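# Hang the lantern on the rail by its red wire

## Task

Suspend the lantern from the rail using its red wire so that it hangs free without touching the table.

## Robot and tools

Robot: two arms, left_arm and right_arm, each ending in a two-finger gripper. Scene frame: origin at table-top height, halfway between the arms' nominal bases; +z up, +x out across the table, left_arm on the +y side. Image left and right do not follow these names. Calibrated bases in the scene frame, both unrotated: left_arm at (+0.053, +0.456, 0) m, right_arm at (-0.065, -0.317, 0) m. Fixed cameras and the table use the scene frame. Each arm's hand poses, targets, velocities and wrist-camera poses use that arm's own base frame.

Gripper axes: fingers point along the gripper's +z and separate along its y. end_effector_position is the point between the pads when shut. Fingertips sit about 19 mm past it when closed and 6 mm when fully open. A block about 10 cm out toward the gripper's +x turns with it and can collide.

execute_actions(actions, cameras). actions is a list of actions. Each action is a list of at most 15 rows, one row per 1/30 s step; a short action repeats its last row to fill 15 steps. Every row is one flat list of 18 numbers, each in [-1, 1], covering both arms even if one is idle: left dx, dy, dz, rx, ry, rz, position, force_limit, speed, then the same nine for the right arm. dx..rz are offsets, not poses: they count from that arm's Hand target as it stood when the action began, along the arm's base axes, with rotation about the Hand target's position. Every row counts from that same start, not from the row before, while each new action or call starts from the new Hand target, so a repeated offset moves again. Scale: 1.0 is 0.6 m or 180 degrees; rx, ry, rz form one rotation vector. A translation longer than 1.0 is shortened along its line. Six zeros re-command the current Hand target. Images come back only if actions is empty or cameras names them; an empty list also shows the scene number and task.

Gripper numbers: position +1 is fully open (85 mm); pads meet near -0.8; -1 closes until blocked. force_limit and speed also run -1 to +1 and both start at +1. speed is roughly 20 mm/s at -1, 85 at 0, 150 at +1. Grip force grows with force_limit and with closing speed and starting gap: about 30 N per pad at force_limit -1 with a slow close, about 100 N at +1, and up to 200-245 N with a fast close from well open. A 0 is a real command, so to leave a gripper alone resend its last three numbers. New force_limit or speed only applies after a position change of at least 0.01. To grip, send -1 and confirm object_status 2.

move(target, speed, blend, stop_force, zero, blocking, cameras). target is one 18-number row as above, or a list of up to 15 such rows; every row is an offset from the Hand targets at the move's start, not from the previous row. Each gripper follows a straight path without avoiding obstacles; gripper numbers of the first row are sent at once, later rows' on arrival when at rest; give all rows in a list the same gripper numbers when using stop_force. speed: path top speed in m/s, 0.002 to 1, default 0.25 (turning up to twice that in rad/s), one value or one per row. blend: corner rounding in m for lists, default 0 (stop at each row). stop_force: 12 to 80 N, ends an arm's path when it feels that much extra push along its travel; only reliable when slow, not while turning, and absent near singular poses (arm stretched far, wrist straight, wrist over the first joint's axis). Omit it when backing off a contact. zero (default true) re-zeros the force reading first. blocking=false returns after 0.5 s while the move continues; not allowed with stop_force. Moves are capped at 10 s.

wait(seconds 0 to 10, cameras) lets time pass holding commands. stop(cameras) brakes a running move. zoom_image(camera, region=[x0, y0, x1, y1] pixels, at most 504 by 504) enlarges part of the latest image of cam_high, cam_low, cam_pegs, cam_rail, cam_left_wrist or cam_right_wrist (all 672x504). finished_scene(scene) ends the current scene for good; the lantern must then stay hung with no help.

Results: end_effector_position (m) and end_effector_quat_wxyz per arm in base frame; Hand target (the last commanded pose after clipping, which later offsets start from; the gripper may rest short of it, so resend the gap); Tool commands; object_status (0 moving, 2 stopped while closing = holding, 3 at requested position or fully shut, 1 blocked while opening); position_measured in counts (3 open, 78 about 60 mm, 130 about 40 mm, 180 about 20 mm, 230 pads meeting); joint velocities ('within noise' when still); Flange force along gripper axes, including held weight, noisy; step readings for execute_actions; and for move a move: line (done, off_target, moving, held, fault, with limits=paced or held). Each step the commanded pose is clipped to 70 mm and 16 degrees from the measured one.

Avoid: anything falling or being left off the table; dropping or releasing a moving part; hitting fixed or heavy things; the two arms pressing on each other or a gripper closing on the other's fingers; hard grips on parts still resting on something; pushing past firm contact (the arms are stiff). Faults: joint contact torque at 152 N m (waist, shoulder, elbow) or 38 N m (wrist joints), or 150 N outside force, stops that arm for 10 s; after a force fault, open the grip if it pins the arm. Holding loads, stretching out or straining at unreachable poses heats motors; a MOTOR HOT line warns, and overheating brakes the arm for 30-60 s. Loose objects may be nudged by outside pushes.

Each tool is called after "Emit:" in YAML: its name, and indented under it one key for each argument.

## Session

Emit:
execute_actions:
  actions: []

Scene clock: 0.00 s.
left_arm: end_effector_position=(+0.1808, -0.0155, +0.2616) position_measured=3 object_status=3 end_effector_quat_wxyz=(-0.546, +0.495, +0.675, +0.027) | right_arm: end_effector_position=(+0.1778, +0.1595, +0.1213) position_measured=3 object_status=3 end_effector_quat_wxyz=(+0.047, +0.778, -0.625, +0.048)
Joint positions: left_arm=[-0.207 0.121 -0.204 -0.578 -2.269 -1.186] | right_arm=[1.372 -0.457 -0.758 0.042 -1.399 0.407]
Joint velocities: within noise
Flange force (N): no reading
Hand target: left_arm +0.1808, -0.0155, +0.2616; -0.546, +0.495, +0.675, +0.027 | right_arm +0.1778, +0.1595, +0.1213; +0.047, +0.778, -0.625, +0.048
Tool commands: left_gripper/position=+1.0 left_gripper/force_limit=+1.0 left_gripper/speed=+1.0 right_gripper/position=+1.0 right_gripper/force_limit=+1.0 right_gripper/speed=+1.0
camera_calibration:
cam_left_wrist: T_world_to_cam=[[0.702983, 0.505049, -0.50074, 0.0207383], [0.150013, -0.793527, -0.589755, 0.136214], [-0.695206, 0.33947, -0.6336, 0.426972], [0, 0, 0, 1]] pos_world=[0.261821, -0.0473289, 0.361247]
cam_right_wrist: T_world_to_cam=[[-0.978128, -0.208004, -0.000652999, 0.21767], [-0.202605, 0.95202, 0.229368, -0.128524], [-0.0470878, 0.224484, -0.97334, 0.213626], [0, 0, 0, 1]] pos_world=[0.196928, 0.119678, 0.237552]

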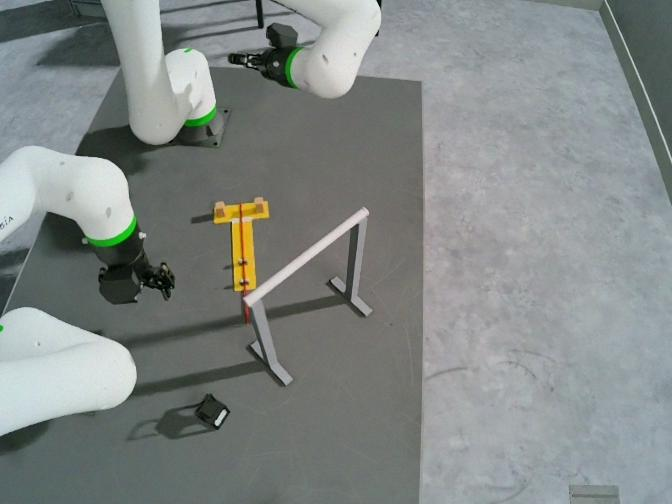

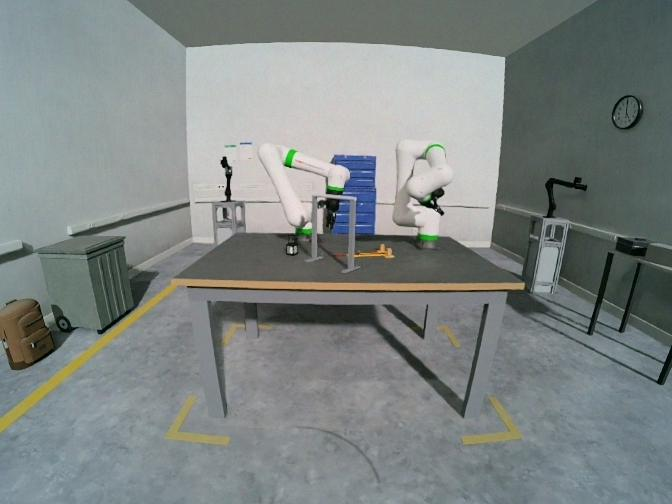

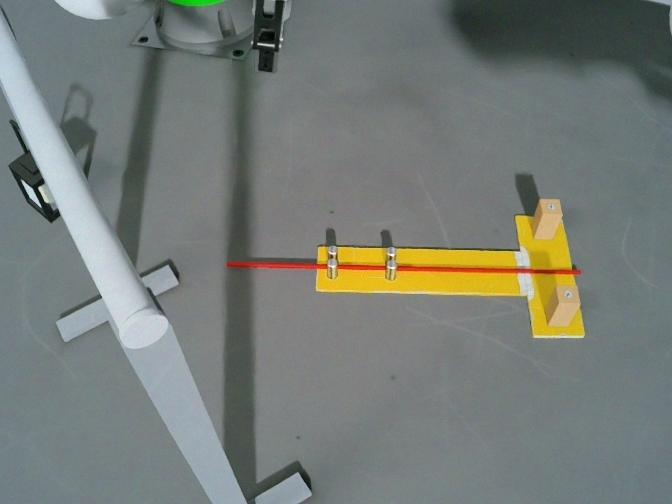

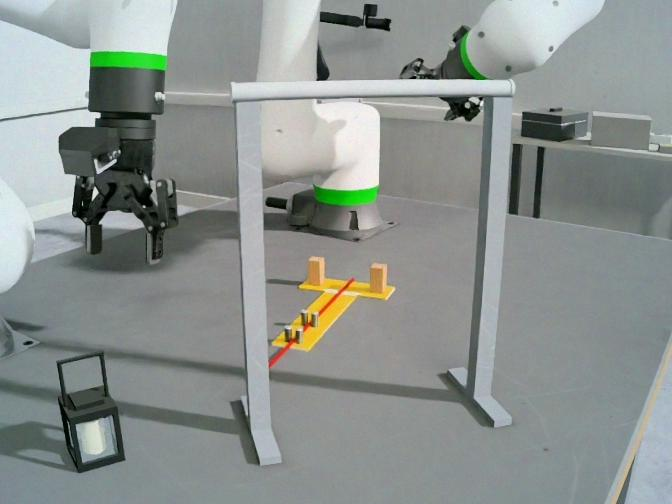

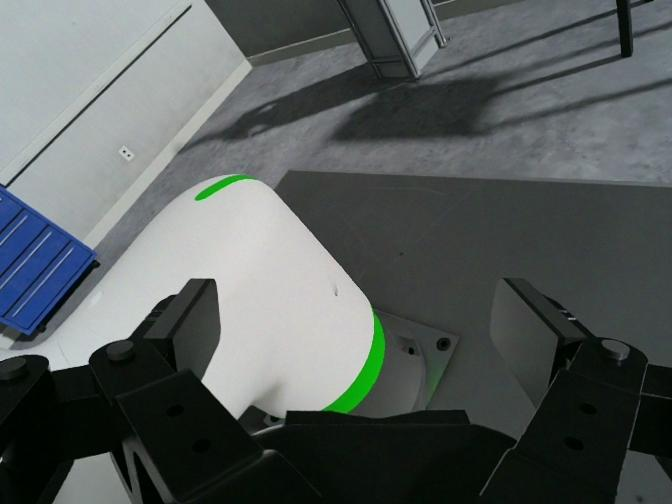

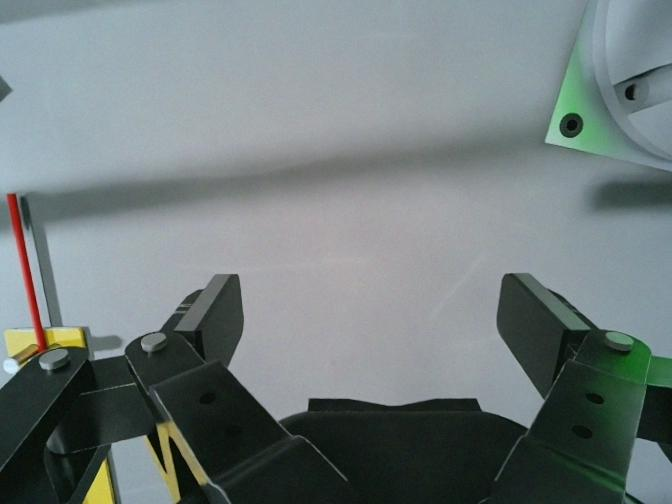

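Emit:
move:
  target:
    - [0.115,-0.058,0.197,0,0,0,0.2,-0.4,-0.6,0,0,0.15,0,0,0,-0.4,0,-0.5]
    - [0.2187,-0.1808,0.147,-0.2,-0.0165,-0.225,0.2,-0.4,-0.6,0.337,0.084,0.15,0.0425,0.0057,0.0086,-0.4,0,-0.5]
    - [0.2187,-0.2,0.147,-0.4055,-0.0331,-0.45,0.2,-0.4,-0.6,0.337,0.084,0.031,0.0425,0.0057,0.0086,-0.4,0,-0.5]
  speed: 0.35
  blend: 0.03
  cameras: ["all"]

Scene clock: 6.80 s.
left_arm: end_effector_position=(+0.3120, -0.1355, +0.3498) position_measured=104 object_status=3 end_effector_quat_wxyz=(+0.000, +0.991, +0.130, +0.000) | right_arm: end_effector_position=(+0.3800, +0.2099, +0.1399) position_measured=179 object_status=3 end_effector_quat_wxyz=(+0.000, +0.788, -0.615, +0.000)
Joint positions: left_arm=[-0.018 -0.266 -0.075 0 -1.762 -2.862] | right_arm=[0.808 0.021 -0.316 -0.001 -1.233 1.008]
Flange force (N): left_arm=[-4.4 -1.9 3.5] | right_arm=[-6.2 -7.0 -1.8]
Hand target: left_arm +0.3120, -0.1355, +0.3498; +0.000, +0.991, +0.130, +0.000 | right_arm +0.3800, +0.2099, +0.1399; +0.000, +0.788, -0.615, +0.000
Off the commanded pose: left_arm 0.000 m, 0 deg | right_arm 0.000 m, 0 deg.
move: done
camera_calibration:
cam_left_wrist: T_world_to_cam=[[0.260363, -0.965491, 0.00617609, -0.205186], [-0.912812, -0.244062, 0.327427, 0.158655], [-0.314621, -0.0908875, -0.944856, 0.546574], [0, 0, 0, 1]] pos_world=[0.370208, -0.109706, 0.465753]
cam_right_wrist: T_world_to_cam=[[-0.972282, -0.233468, -0.0126516, 0.430796], [-0.22245, 0.907024, 0.357523, -0.140722], [-0.0719948, 0.350428, -0.933819, 0.207457], [0, 0, 0, 1]] pos_world=[0.402488, 0.155517, 0.249489]

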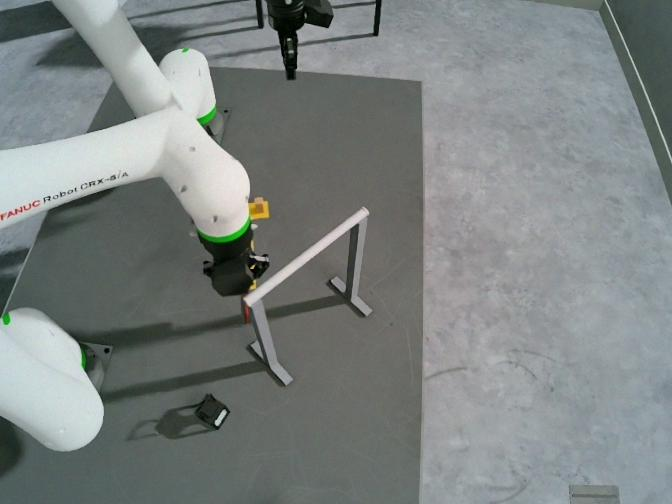

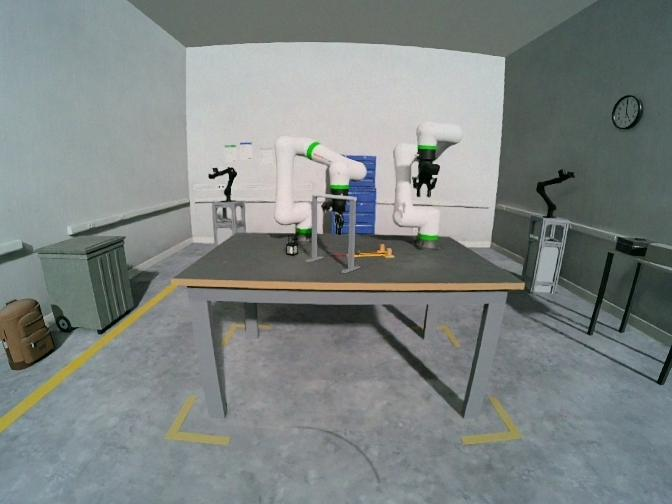

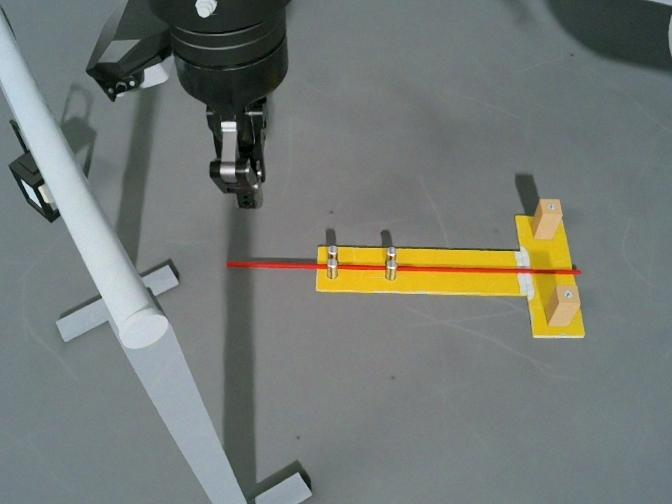

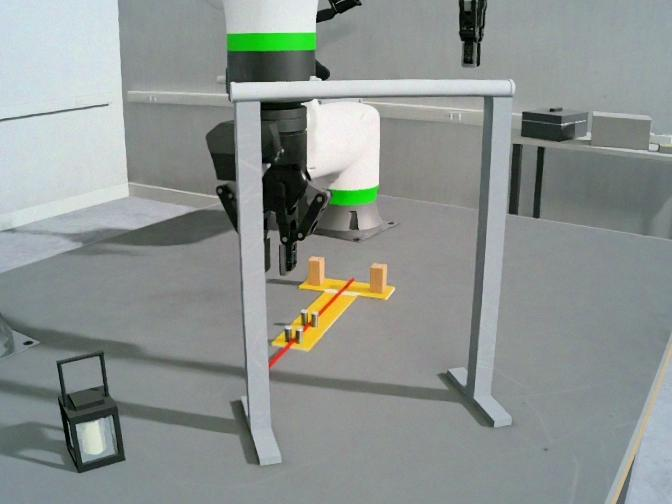

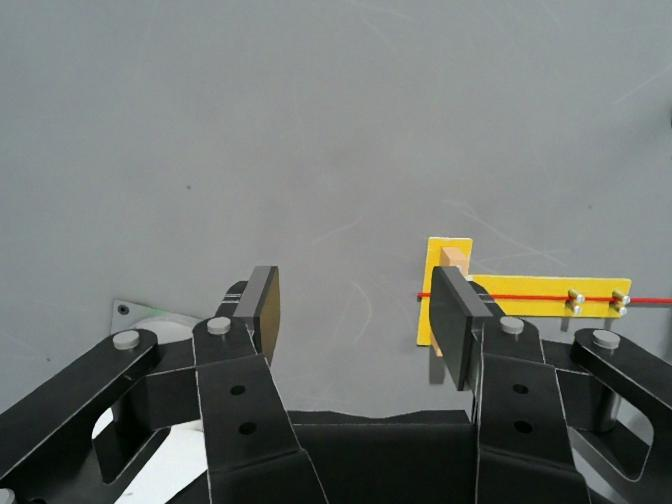

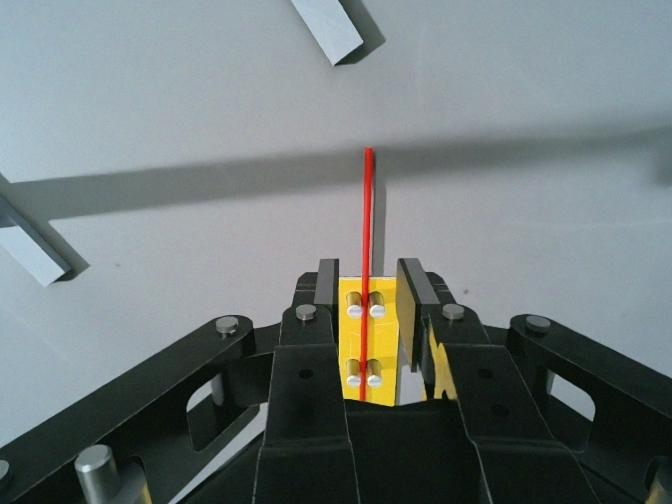

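Emit:
execute_actions:
  actions: []

Emit:
zoom_image:
  camera: "cam_pegs"
  region: [150, 50, 600, 450]

Scene clock: 10.43 s.
left_arm: end_effector_position=(+0.3120, -0.1355, +0.3498) position_measured=104 object_status=3 end_effector_quat_wxyz=(+0.000, +0.991, +0.130, +0.000) | right_arm: end_effector_position=(+0.3800, +0.2099, +0.1399) position_measured=179 object_status=3 end_effector_quat_wxyz=(+0.000, +0.788, -0.615, +0.000)
Joint positions: left_arm=[-0.018 -0.266 -0.075 0 -1.762 -2.862] | right_arm=[0.808 0.021 -0.316 -0.001 -1.233 1.008]
Joint velocities: within noise
Flange force (N): left_arm=[-5.9 -0.6 3.1] | right_arm=[-6.8 -8.5 -2.2]
Hand target: left_arm +0.3120, -0.1355, +0.3498; +0.000, +0.991, +0.130, +0.000 | right_arm +0.3800, +0.2099, +0.1399; +0.000, +0.788, -0.615, +0.000
Tool commands: left_gripper/position=+0.2 left_gripper/force_limit=-0.4 left_gripper/speed=-0.6 right_gripper/position=-0.4 right_gripper/force_limit=+0.0 right_gripper/speed=-0.5
Off the commanded pose: left_arm 0.000 m, 0 deg | right_arm 0.000 m, 0 deg.
camera_calibration:
cam_left_wrist: T_world_to_cam=[[0.260306, -0.965505, 0.00630026, -0.205224], [-0.912818, -0.243965, 0.327481, 0.158643], [-0.314648, -0.0909965, -0.944837, 0.546563], [0, 0, 0, 1]] pos_world=[0.370208, -0.109706, 0.465753]
cam_right_wrist: T_world_to_cam=[[-0.97228, -0.233477, -0.0126302, 0.430792], [-0.222458, 0.907056, 0.357438, -0.140702], [-0.0719973, 0.350339, -0.933852, 0.20748], [0, 0, 0, 1]] pos_world=[0.402488, 0.155516, 0.249488]

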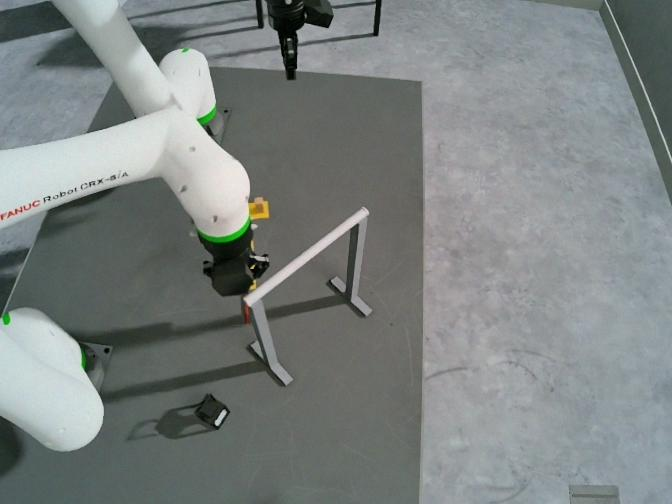

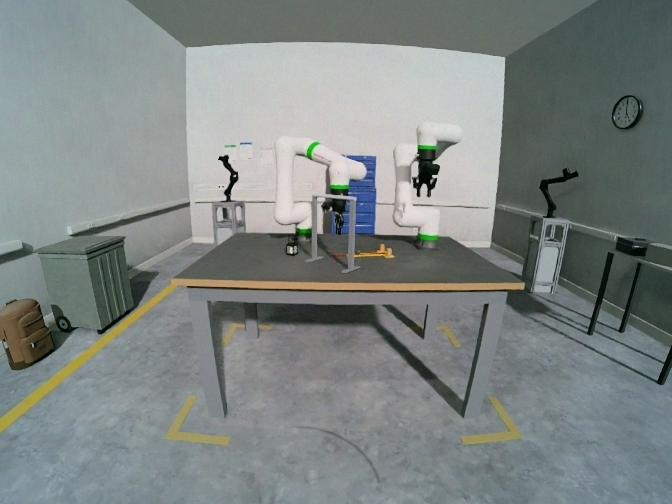

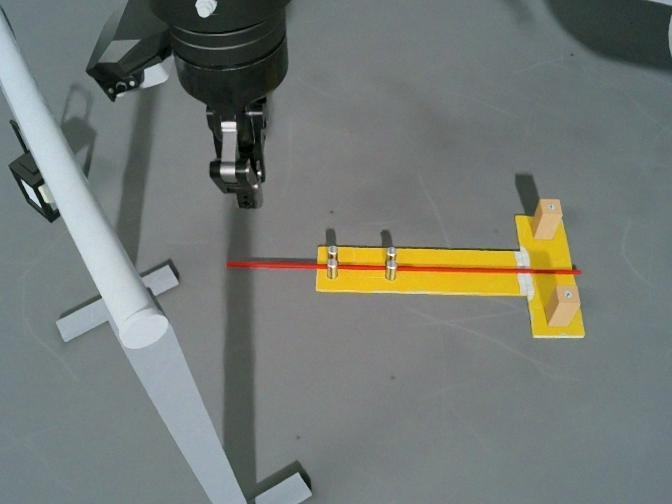

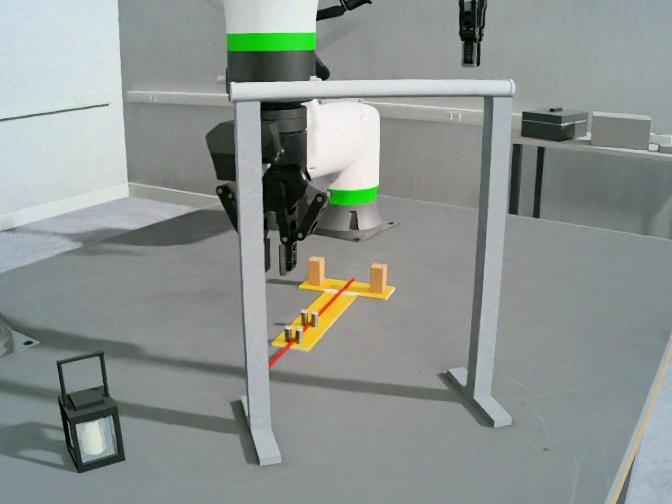

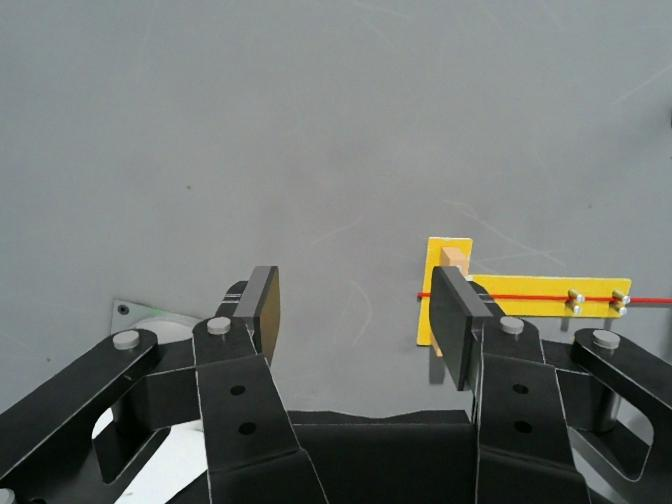

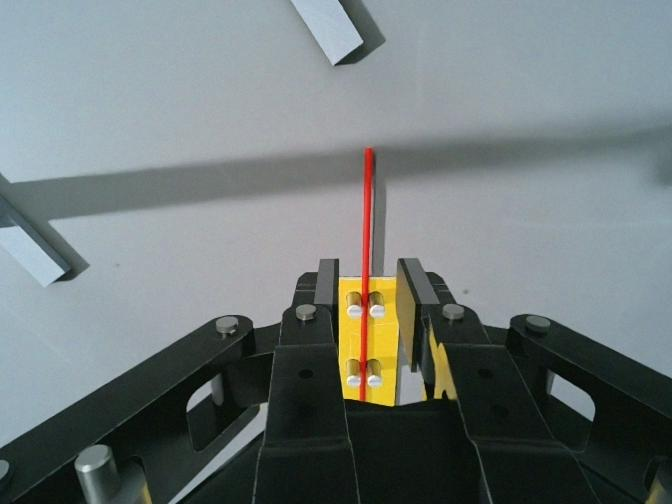

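Scaled by 1.120 from the camera's 672x504 image, which has a finer 960x720 frame.

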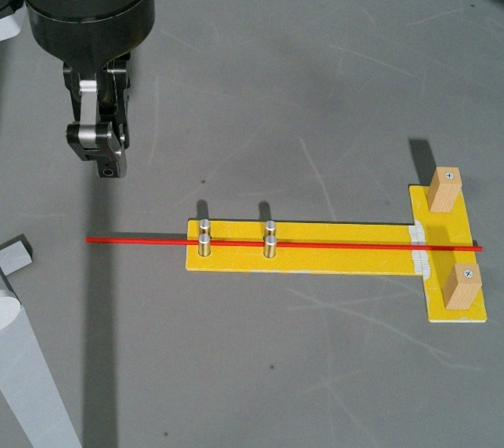

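Emit:
move:
  target: [-0.092,-0.215,-0.242,0,0,0,0.4,-0.4,-0.6,0,0,0,0,0,0,-0.4,0,-0.5]
  speed: 0.3
  cameras: ["cam_left_wrist","cam_pegs"]

Emit:
zoom_image:
  camera: "cam_pegs"
  region: [300, 50, 672, 400]

Scene clock: 12.50 s.
left_arm: end_effector_position=(+0.2568, -0.2645, +0.2046) position_measured=78 object_status=3 end_effector_quat_wxyz=(+0.000, +0.991, +0.130, +0.000) | right_arm: end_effector_position=(+0.3800, +0.2099, +0.1399) position_measured=179 object_status=3 end_effector_quat_wxyz=(+0.000, +0.788, -0.615, +0.000)
Joint positions: left_arm=[-0.44 -0.194 -0.358 0 -1.407 -2.44] | right_arm=[0.808 0.021 -0.316 -0.001 -1.233 1.008]
Flange force (N): left_arm=[-5.1 -2.6 1.5] | right_arm=[-6.6 -7.4 -2.2]
Hand target: left_arm +0.2568, -0.2645, +0.2046; +0.000, +0.991, +0.130, +0.000 | right_arm +0.3800, +0.2099, +0.1399; +0.000, +0.788, -0.615, +0.000
Off the commanded pose: left_arm 0.000 m, 0 deg | right_arm 0.000 m, 0 deg.
move: done
camera_calibration:
cam_left_wrist: T_world_to_cam=[[0.260299, -0.965508, 0.00627548, -0.314481], [-0.91279, -0.243957, 0.327567, 0.1243], [-0.314738, -0.0909935, -0.944807, 0.380285], [0, 0, 0, 1]] pos_world=[0.315009, -0.238706, 0.320553]
Images, in order (width x height): cam_pegs 672x504, cam_left_wrist 672x504.

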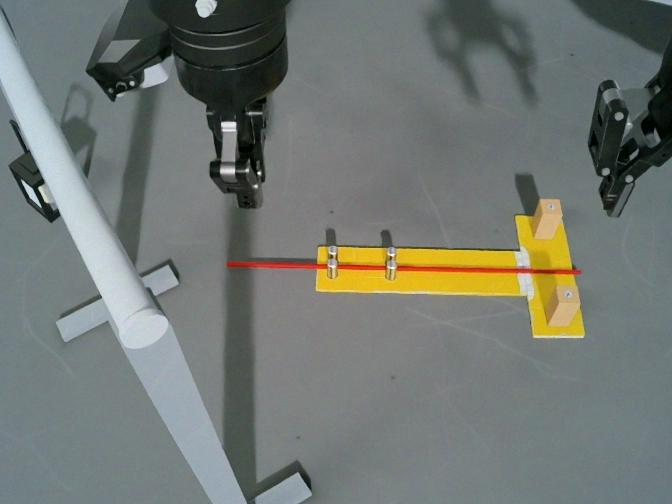

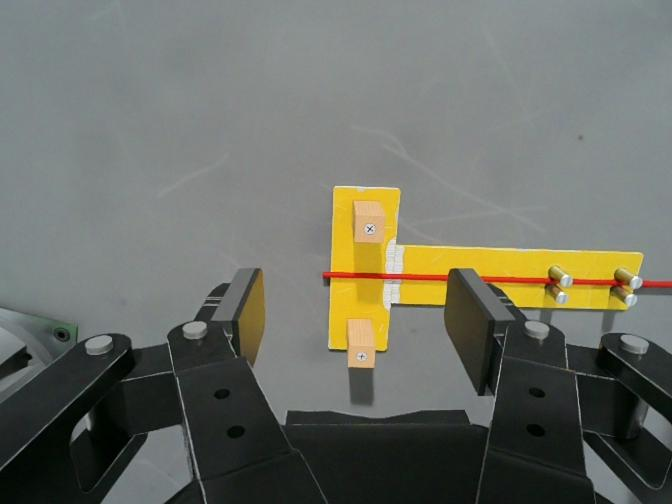

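Scaled by 1.355 from the camera's 672x504 image, which has a finer 960x720 frame.

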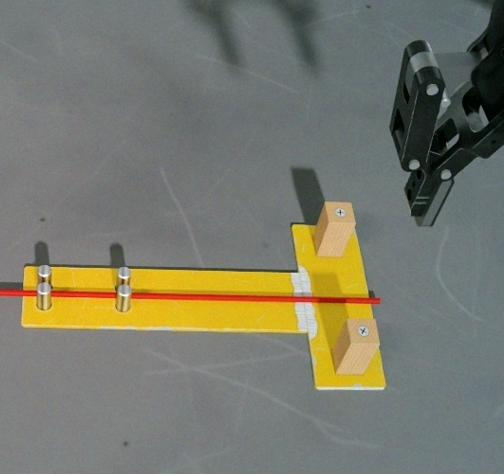

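Emit:
move:
  target:
    - [-0.013,-0.0275,-0.14,0,0,0,0.4,-0.4,-0.6,0,0,0,0,0,0,-0.4,0,-0.5]
    - [-0.013,-0.0275,-0.2855,0,0,0,0.4,-0.4,-0.6,0,0,0,0,0,0,-0.4,0,-0.5]
  speed: [0.25,0.15]
  blend: 0.02
  cameras: ["cam_left_wrist","cam_pegs"]

Emit:
zoom_image:
  camera: "cam_pegs"
  region: [300, 50, 672, 400]

Scene clock: 14.67 s.
left_arm: end_effector_position=(+0.2490, -0.2810, +0.0333) position_measured=78 object_status=3 end_effector_quat_wxyz=(+0.000, +0.991, +0.130, +0.000) | right_arm: end_effector_position=(+0.3800, +0.2099, +0.1399) position_measured=179 object_status=3 end_effector_quat_wxyz=(+0.000, +0.788, -0.615, +0.000)
Joint positions: left_arm=[-0.492 0.005 -0.613 0 -0.953 -2.388] | right_arm=[0.808 0.021 -0.316 -0.001 -1.233 1.008]
Flange force (N): left_arm=[-4.1 -1.9 0.1] | right_arm=[-5.8 -7.7 -1.8]
Hand target: left_arm +0.2490, -0.2810, +0.0333; +0.000, +0.991, +0.130, +0.000 | right_arm +0.3800, +0.2099, +0.1399; +0.000, +0.788, -0.615, +0.000
Off the commanded pose: left_arm 0.000 m, 0 deg | right_arm 0.000 m, 0 deg.
move: done
camera_calibration:
cam_left_wrist: T_world_to_cam=[[0.260306, -0.965506, 0.00629945, -0.327312], [-0.912829, -0.243968, 0.32745, 0.169261], [-0.314617, -0.0909875, -0.944848, 0.214548], [0, 0, 0, 1]] pos_world=[0.307208, -0.255206, 0.149353]
Images, in order (width x height): cam_pegs 672x504, cam_left_wrist 672x504.

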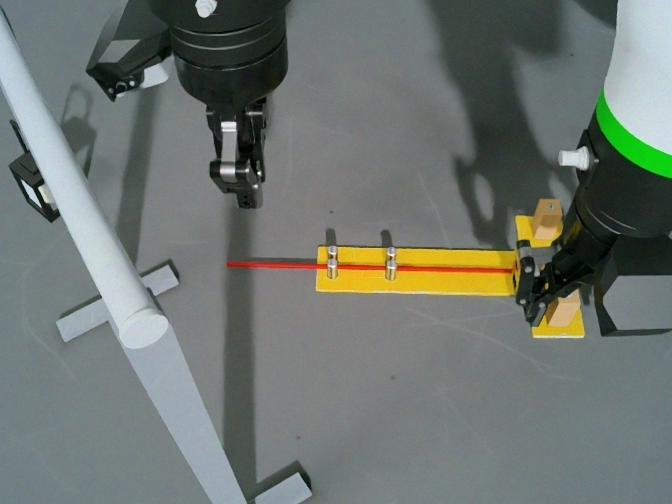

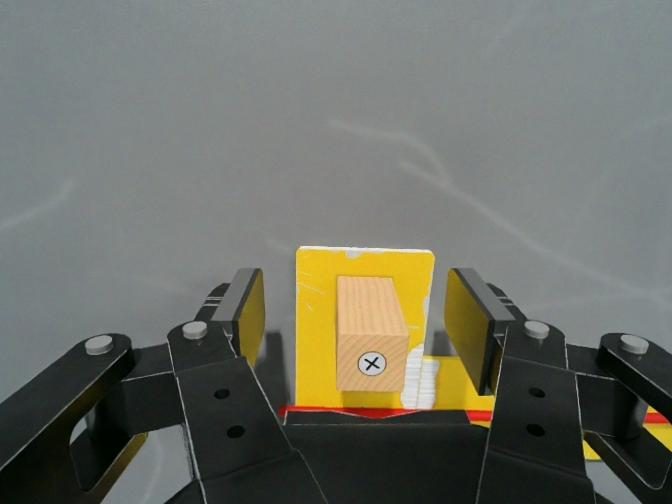

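Scaled by 1.355 from the camera's 672x504 image, which has a finer 960x720 frame.

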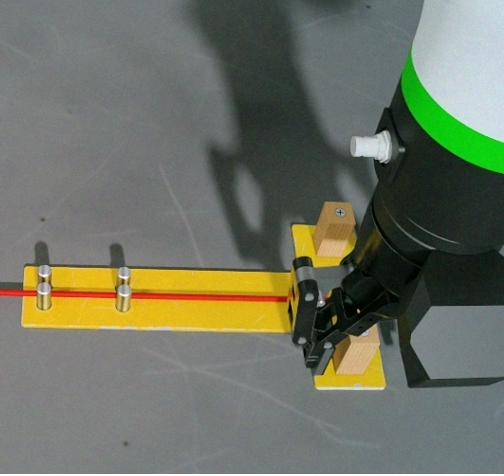

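Emit:
move:
  target: [0,0,0,0,0,0,-1,-0.4,-1,0,0,0,0,0,0,-0.4,0,-0.5]
  cameras: ["cam_pegs","cam_right_wrist"]

Emit:
zoom_image:
  camera: "cam_right_wrist"
  region: [240, 120, 490, 420]

Scene clock: 19.47 s.
left_arm: end_effector_position=(+0.2490, -0.2811, +0.0333) position_measured=181 object_status=0 end_effector_quat_wxyz=(+0.000, +0.991, +0.130, +0.000) | right_arm: end_effector_position=(+0.3800, +0.2099, +0.1399) position_measured=179 object_status=3 end_effector_quat_wxyz=(+0.000, +0.788, -0.615, +0.000)
Joint positions: left_arm=[-0.492 0.005 -0.613 0 -0.953 -2.388] | right_arm=[0.808 0.021 -0.316 -0.001 -1.233 1.008]
Flange force (N): left_arm=[-6.8 -8.0 -17.7] | right_arm=[-5.8 -6.6 -2.0]
Hand target: left_arm +0.2490, -0.2810, +0.0333; +0.000, +0.991, +0.130, +0.000 | right_arm +0.3800, +0.2099, +0.1399; +0.000, +0.788, -0.615, +0.000
Off the commanded pose: left_arm 0.000 m, 0 deg | right_arm 0.000 m, 0 deg.
move: done
camera_calibration:
cam_right_wrist: T_world_to_cam=[[-0.972282, -0.233469, -0.0126521, 0.430797], [-0.222451, 0.907024, 0.357523, -0.140721], [-0.0719949, 0.350428, -0.933819, 0.207457], [0, 0, 0, 1]] pos_world=[0.402488, 0.155517, 0.249489]
Images, in order (width x height): cam_pegs 672x504, cam_right_wrist 672x504.

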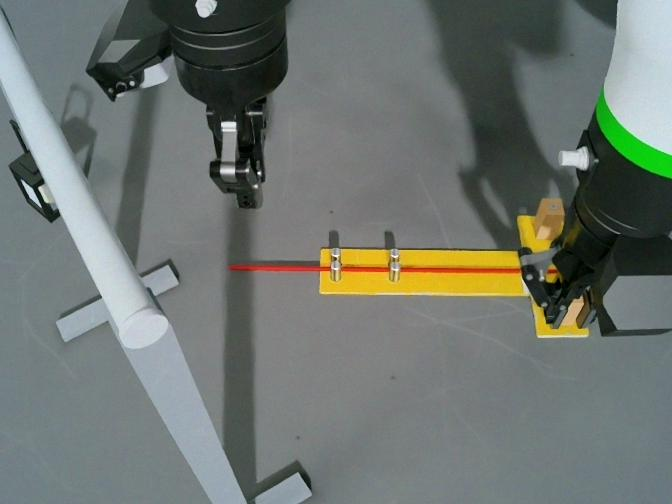

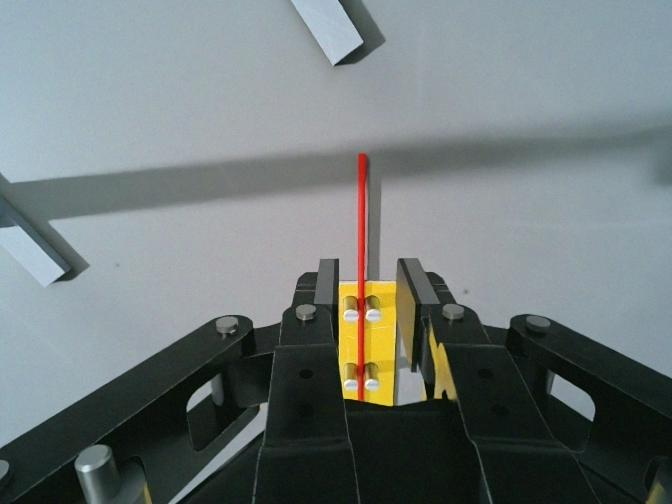

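Scaled by 1.680 from the camera's 672x504 image, which has a finer 960x720 frame.

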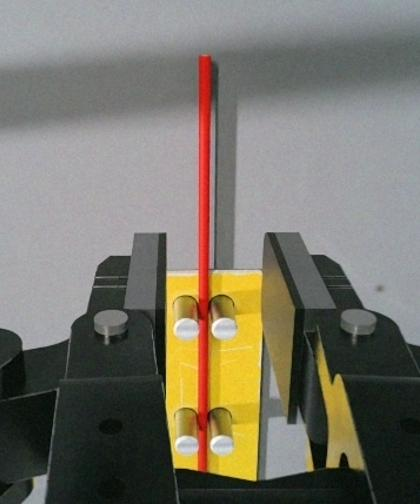

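Emit:
move:
  target:
    - [0,0,0,0,0,0,-1,-0.4,-1,-0.0078,0.0143,-0.1962,0,0,0,-0.4,0,-0.5]
    - [0,0,0,0,0,0,-1,-0.4,-1,-0.0078,0.0143,-0.1962,0,0,0,-1,-0.7,-1]
  speed: 0.15
  cameras: ["cam_right_wrist","cam_pegs"]

Emit:
zoom_image:
  camera: "cam_right_wrist"
  region: [240, 120, 490, 420]

Scene clock: 24.23 s.
left_arm: end_effector_position=(+0.2490, -0.2810, +0.0333) position_measured=181 object_status=2 end_effector_quat_wxyz=(+0.000, +0.991, +0.130, +0.000) | right_arm: end_effector_position=(+0.3753, +0.2185, +0.0222) position_measured=222 object_status=0 end_effector_quat_wxyz=(+0.000, +0.788, -0.615, +0.000)
Joint positions: left_arm=[-0.492 0.005 -0.613 0 -0.953 -2.388] | right_arm=[0.831 0.167 -0.467 -0.001 -0.938 0.986]
Flange force (N): left_arm=[-5.8 -6.8 -16.5] | right_arm=[-5.9 -5.8 1.0]
Hand target: left_arm +0.2490, -0.2810, +0.0333; +0.000, +0.991, +0.130, +0.000 | right_arm +0.3753, +0.2185, +0.0222; +0.000, +0.788, -0.615, +0.000
Off the commanded pose: left_arm 0.000 m, 0 deg | right_arm 0.000 m, 0 deg.
move: done
camera_calibration:
cam_right_wrist: T_world_to_cam=[[-0.97228, -0.233477, -0.0126302, 0.426742], [-0.222458, 0.907056, 0.357438, -0.107442], [-0.0719973, 0.350339, -0.933852, 0.0941207], [0, 0, 0, 1]] pos_world=[0.397788, 0.164116, 0.131688]
Images, in order (width x height): cam_pegs 672x504, cam_right_wrist 672x504.

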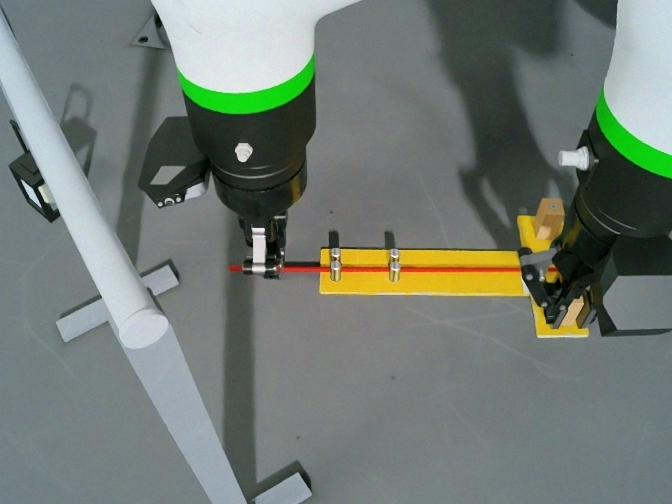

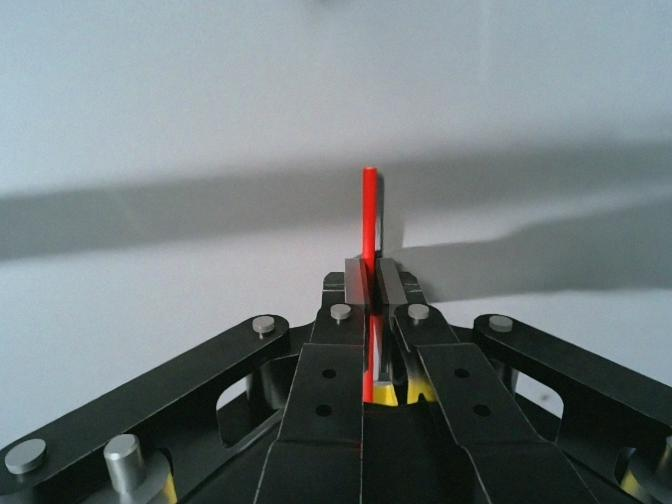

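Scaled by 1.680 from the camera's 672x504 image, which has a finer 960x720 frame.

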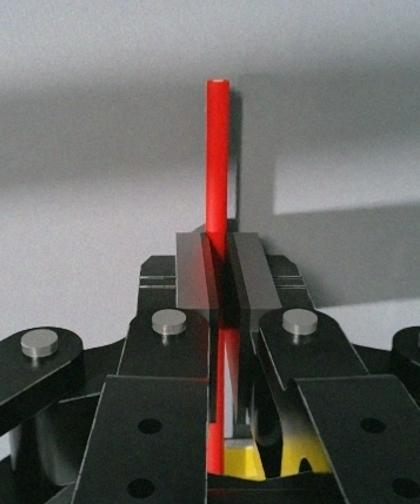

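Emit:
move:
  target:
    - [0,0,0,0,0,0,-1,-0.4,-1,-0.0502,0.0008,0,0,0,-0.1667,-1,-0.7,-1]
    - [0,0,0,0,0,0,-1,-0.4,-1,-0.0905,0.0248,0.001,0,0,-0.3333,-1,-0.7,-1]
    - [0,0,0,0,0,0,-1,-0.4,-1,-0.1118,0.063,0.002,0,0,-0.5,-1,-0.7,-1]
    - [0,0,0,0,0,0,-1,-0.4,-1,-0.1112,0.1038,0.003,0,0,-0.6667,-1,-0.7,-1]
    - [0,0,0,0,0,0,-1,-0.4,-1,-0.0922,0.136,0.005,0,0,-0.8333,-1,-0.7,-1]
  speed: 0.17
  blend: 0.005
  cameras: ["cam_right_wrist","cam_pegs"]

Scene clock: 33.47 s.
left_arm: end_effector_position=(+0.2491, -0.2810, +0.0333) position_measured=181 object_status=2 end_effector_quat_wxyz=(+0.000, +0.991, +0.130, +0.000) | right_arm: end_effector_position=(+0.3200, +0.3000, +0.0252) position_measured=222 object_status=2 end_effector_quat_wxyz=(+0.000, +0.390, +0.921, +0.000)
Joint positions: left_arm=[-0.492 0.005 -0.613 0 -0.953 -2.388] | right_arm=[1.054 0.171 -0.454 0.001 -0.945 -1.857]
Flange force (N): left_arm=[1.1 -23.3 -24.6] | right_arm=[-11.5 -4.8 3.6]
Hand target: left_arm +0.2490, -0.2810, +0.0333; +0.000, +0.991, +0.130, +0.000 | right_arm +0.3200, +0.3001, +0.0252; +0.000, +0.390, +0.921, +0.000
Off the commanded pose: left_arm 0.000 m, 0 deg | right_arm 0.000 m, 0 deg.
move: done
camera_calibration:
cam_right_wrist: T_world_to_cam=[[0.725132, 0.688492, -0.0127146, -0.427755], [0.646344, -0.674139, 0.357458, 0.00158109], [0.237536, -0.267422, -0.933843, 0.150767], [0, 0, 0, 1]] pos_world=[0.273345, 0.33589, 0.134788]
Images, in order (width x height): cam_pegs 672x504, cam_right_wrist 672x504.

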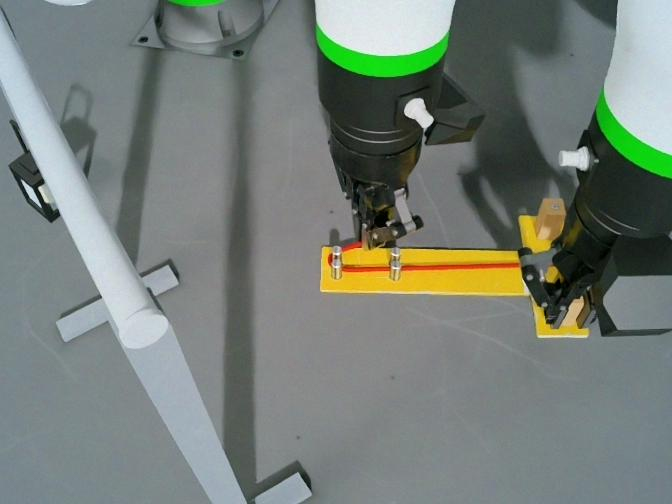

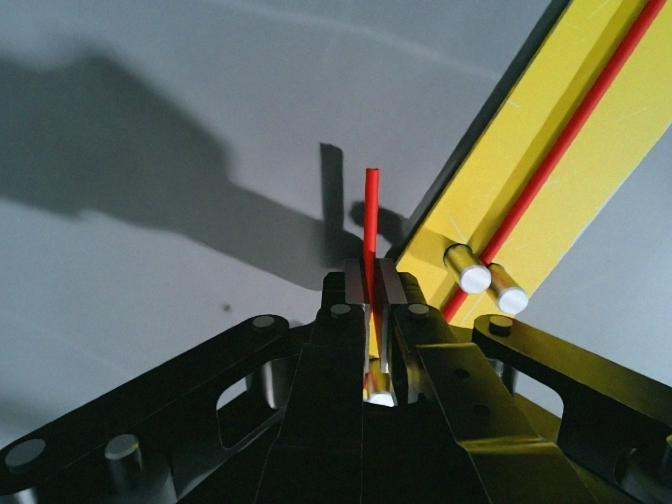

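Emit:
move:
  target:
    - [0,0,0,0,0,0,-1,-0.4,-1,0,0,0,0,0,0,-0.2,0,0]
    - [0,0,0,0,0,0,-1,-0.4,-1,-0.05,-0.03,0.16,0,0,0,-0.2,0,0]
    - [0,0,0,0,0,0,-1,-0.4,-1,0.0557,0.001,0.19,0,0,0.8333,-0.2,0,0]
    - [0,0,0,0,0,0,-1,-0.4,-1,0.0557,0.001,0.19,0,0,0.8333,-0.45,0,-0.5]
  speed: [0.25,0.25,0.7,0.25]
  cameras: ["cam_right_wrist","cam_pegs"]

Emit:
zoom_image:
  camera: "cam_right_wrist"
  region: [240, 120, 490, 420]

Emit:
zoom_image:
  camera: "cam_pegs"
  region: [200, 150, 500, 350]

Scene clock: 39.53 s.
left_arm: end_effector_position=(+0.2490, -0.2810, +0.0333) position_measured=181 object_status=2 end_effector_quat_wxyz=(+0.000, +0.991, +0.130, +0.000) | right_arm: end_effector_position=(+0.3534, +0.3007, +0.1392) position_measured=186 object_status=0 end_effector_quat_wxyz=(+0.000, +0.788, -0.615, +0.000)
Joint positions: left_arm=[-0.492 0.005 -0.613 0 -0.953 -2.388] | right_arm=[0.988 0.097 -0.238 -0.001 -1.236 0.828]
Flange force (N): left_arm=[-2.2 -8.1 -11.8] | right_arm=[-7.4 -6.4 -1.7]
Hand target: left_arm +0.2490, -0.2810, +0.0333; +0.000, +0.991, +0.130, +0.000 | right_arm +0.3534, +0.3007, +0.1392; +0.000, +0.788, -0.615, +0.000
Off the commanded pose: left_arm 0.000 m, 0 deg | right_arm 0.000 m, 0 deg.
move: done; limits=paced
camera_calibration:
cam_right_wrist: T_world_to_cam=[[-0.972282, -0.233469, -0.0126521, 0.426124], [-0.222451, 0.907024, 0.357523, -0.228746], [-0.0719949, 0.350428, -0.933819, 0.173069], [0, 0, 0, 1]] pos_world=[0.375888, 0.246317, 0.248789]
Images, in order (width x height): cam_pegs 672x504, cam_right_wrist 672x504.

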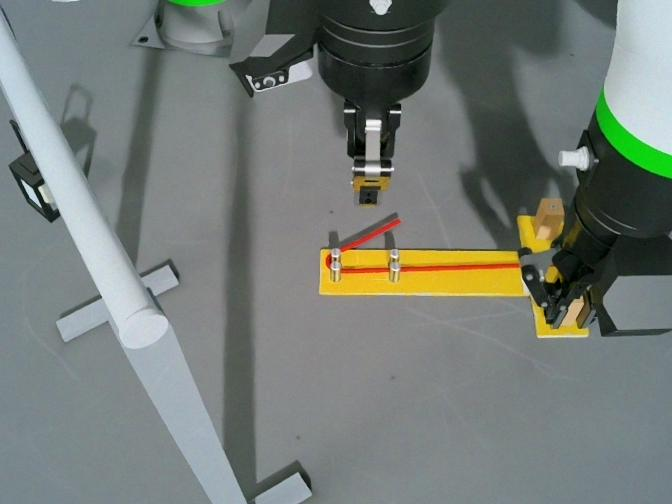

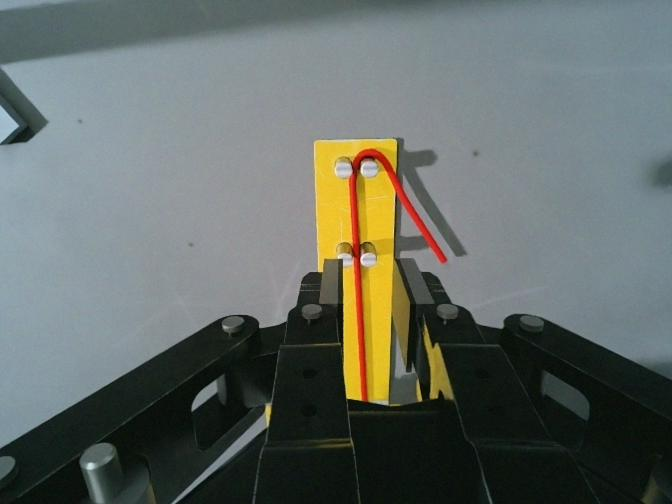

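Scaled by 1.680 from the camera's 672x504 image, which has a finer 960x720 frame.

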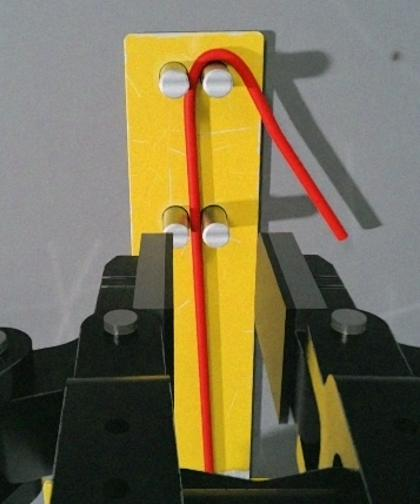

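Scaled by 1.680 from the camera's 672x504 image, which has a finer 960x720 frame.

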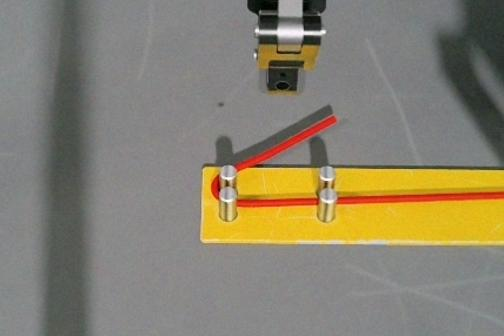

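Emit:
move:
  target:
    - [0,0,0,0,0,0,-1,-0.4,-1,0,0,-0.192,0,0,0,-0.45,0,-0.5]
    - [0,0,0,0,0,0,-1,-0.4,-1,0,0,-0.192,0,0,0,-1,-0.6,-1]
  speed: 0.15
  cameras: ["cam_right_wrist"]

Scene clock: 42.53 s.
left_arm: end_effector_position=(+0.2490, -0.2811, +0.0333) position_measured=181 object_status=2 end_effector_quat_wxyz=(+0.000, +0.991, +0.130, +0.000) | right_arm: end_effector_position=(+0.3535, +0.3006, +0.0239) position_measured=222 object_status=0 end_effector_quat_wxyz=(+0.000, +0.788, -0.615, +0.000)
Joint positions: left_arm=[-0.492 0.005 -0.613 0 -0.953 -2.388] | right_arm=[0.988 0.232 -0.382 -0.001 -0.958 0.828]
Flange force (N): left_arm=[-7.0 1.4 -6.5] | right_arm=[-13.8 -9.4 -2.3]
Hand target: left_arm +0.2490, -0.2810, +0.0333; +0.000, +0.991, +0.130, +0.000 | right_arm +0.3534, +0.3007, +0.0240; +0.000, +0.788, -0.615, +0.000
Off the commanded pose: left_arm 0.000 m, 0 deg | right_arm 0.000 m, 0 deg.
move: done
camera_calibration:
cam_right_wrist: T_world_to_cam=[[-0.972259, -0.233566, -0.012664, 0.424682], [-0.222552, 0.907033, 0.357437, -0.187476], [-0.0719983, 0.350339, -0.933852, 0.0654274], [0, 0, 0, 1]] pos_world=[0.375888, 0.246316, 0.133488]
Images, in order (width x height): cam_right_wrist 672x504.

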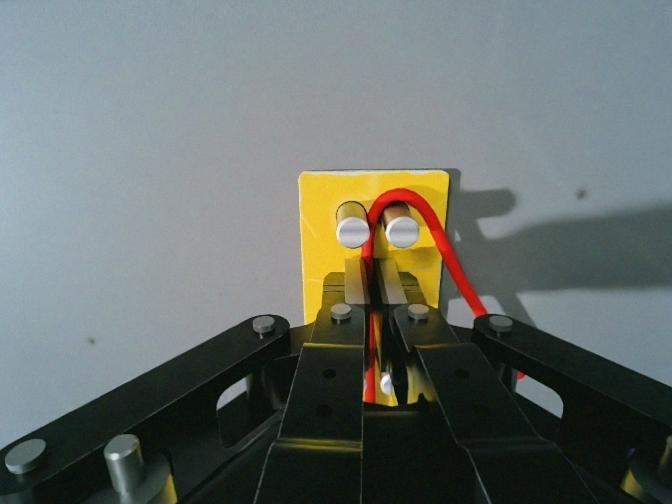

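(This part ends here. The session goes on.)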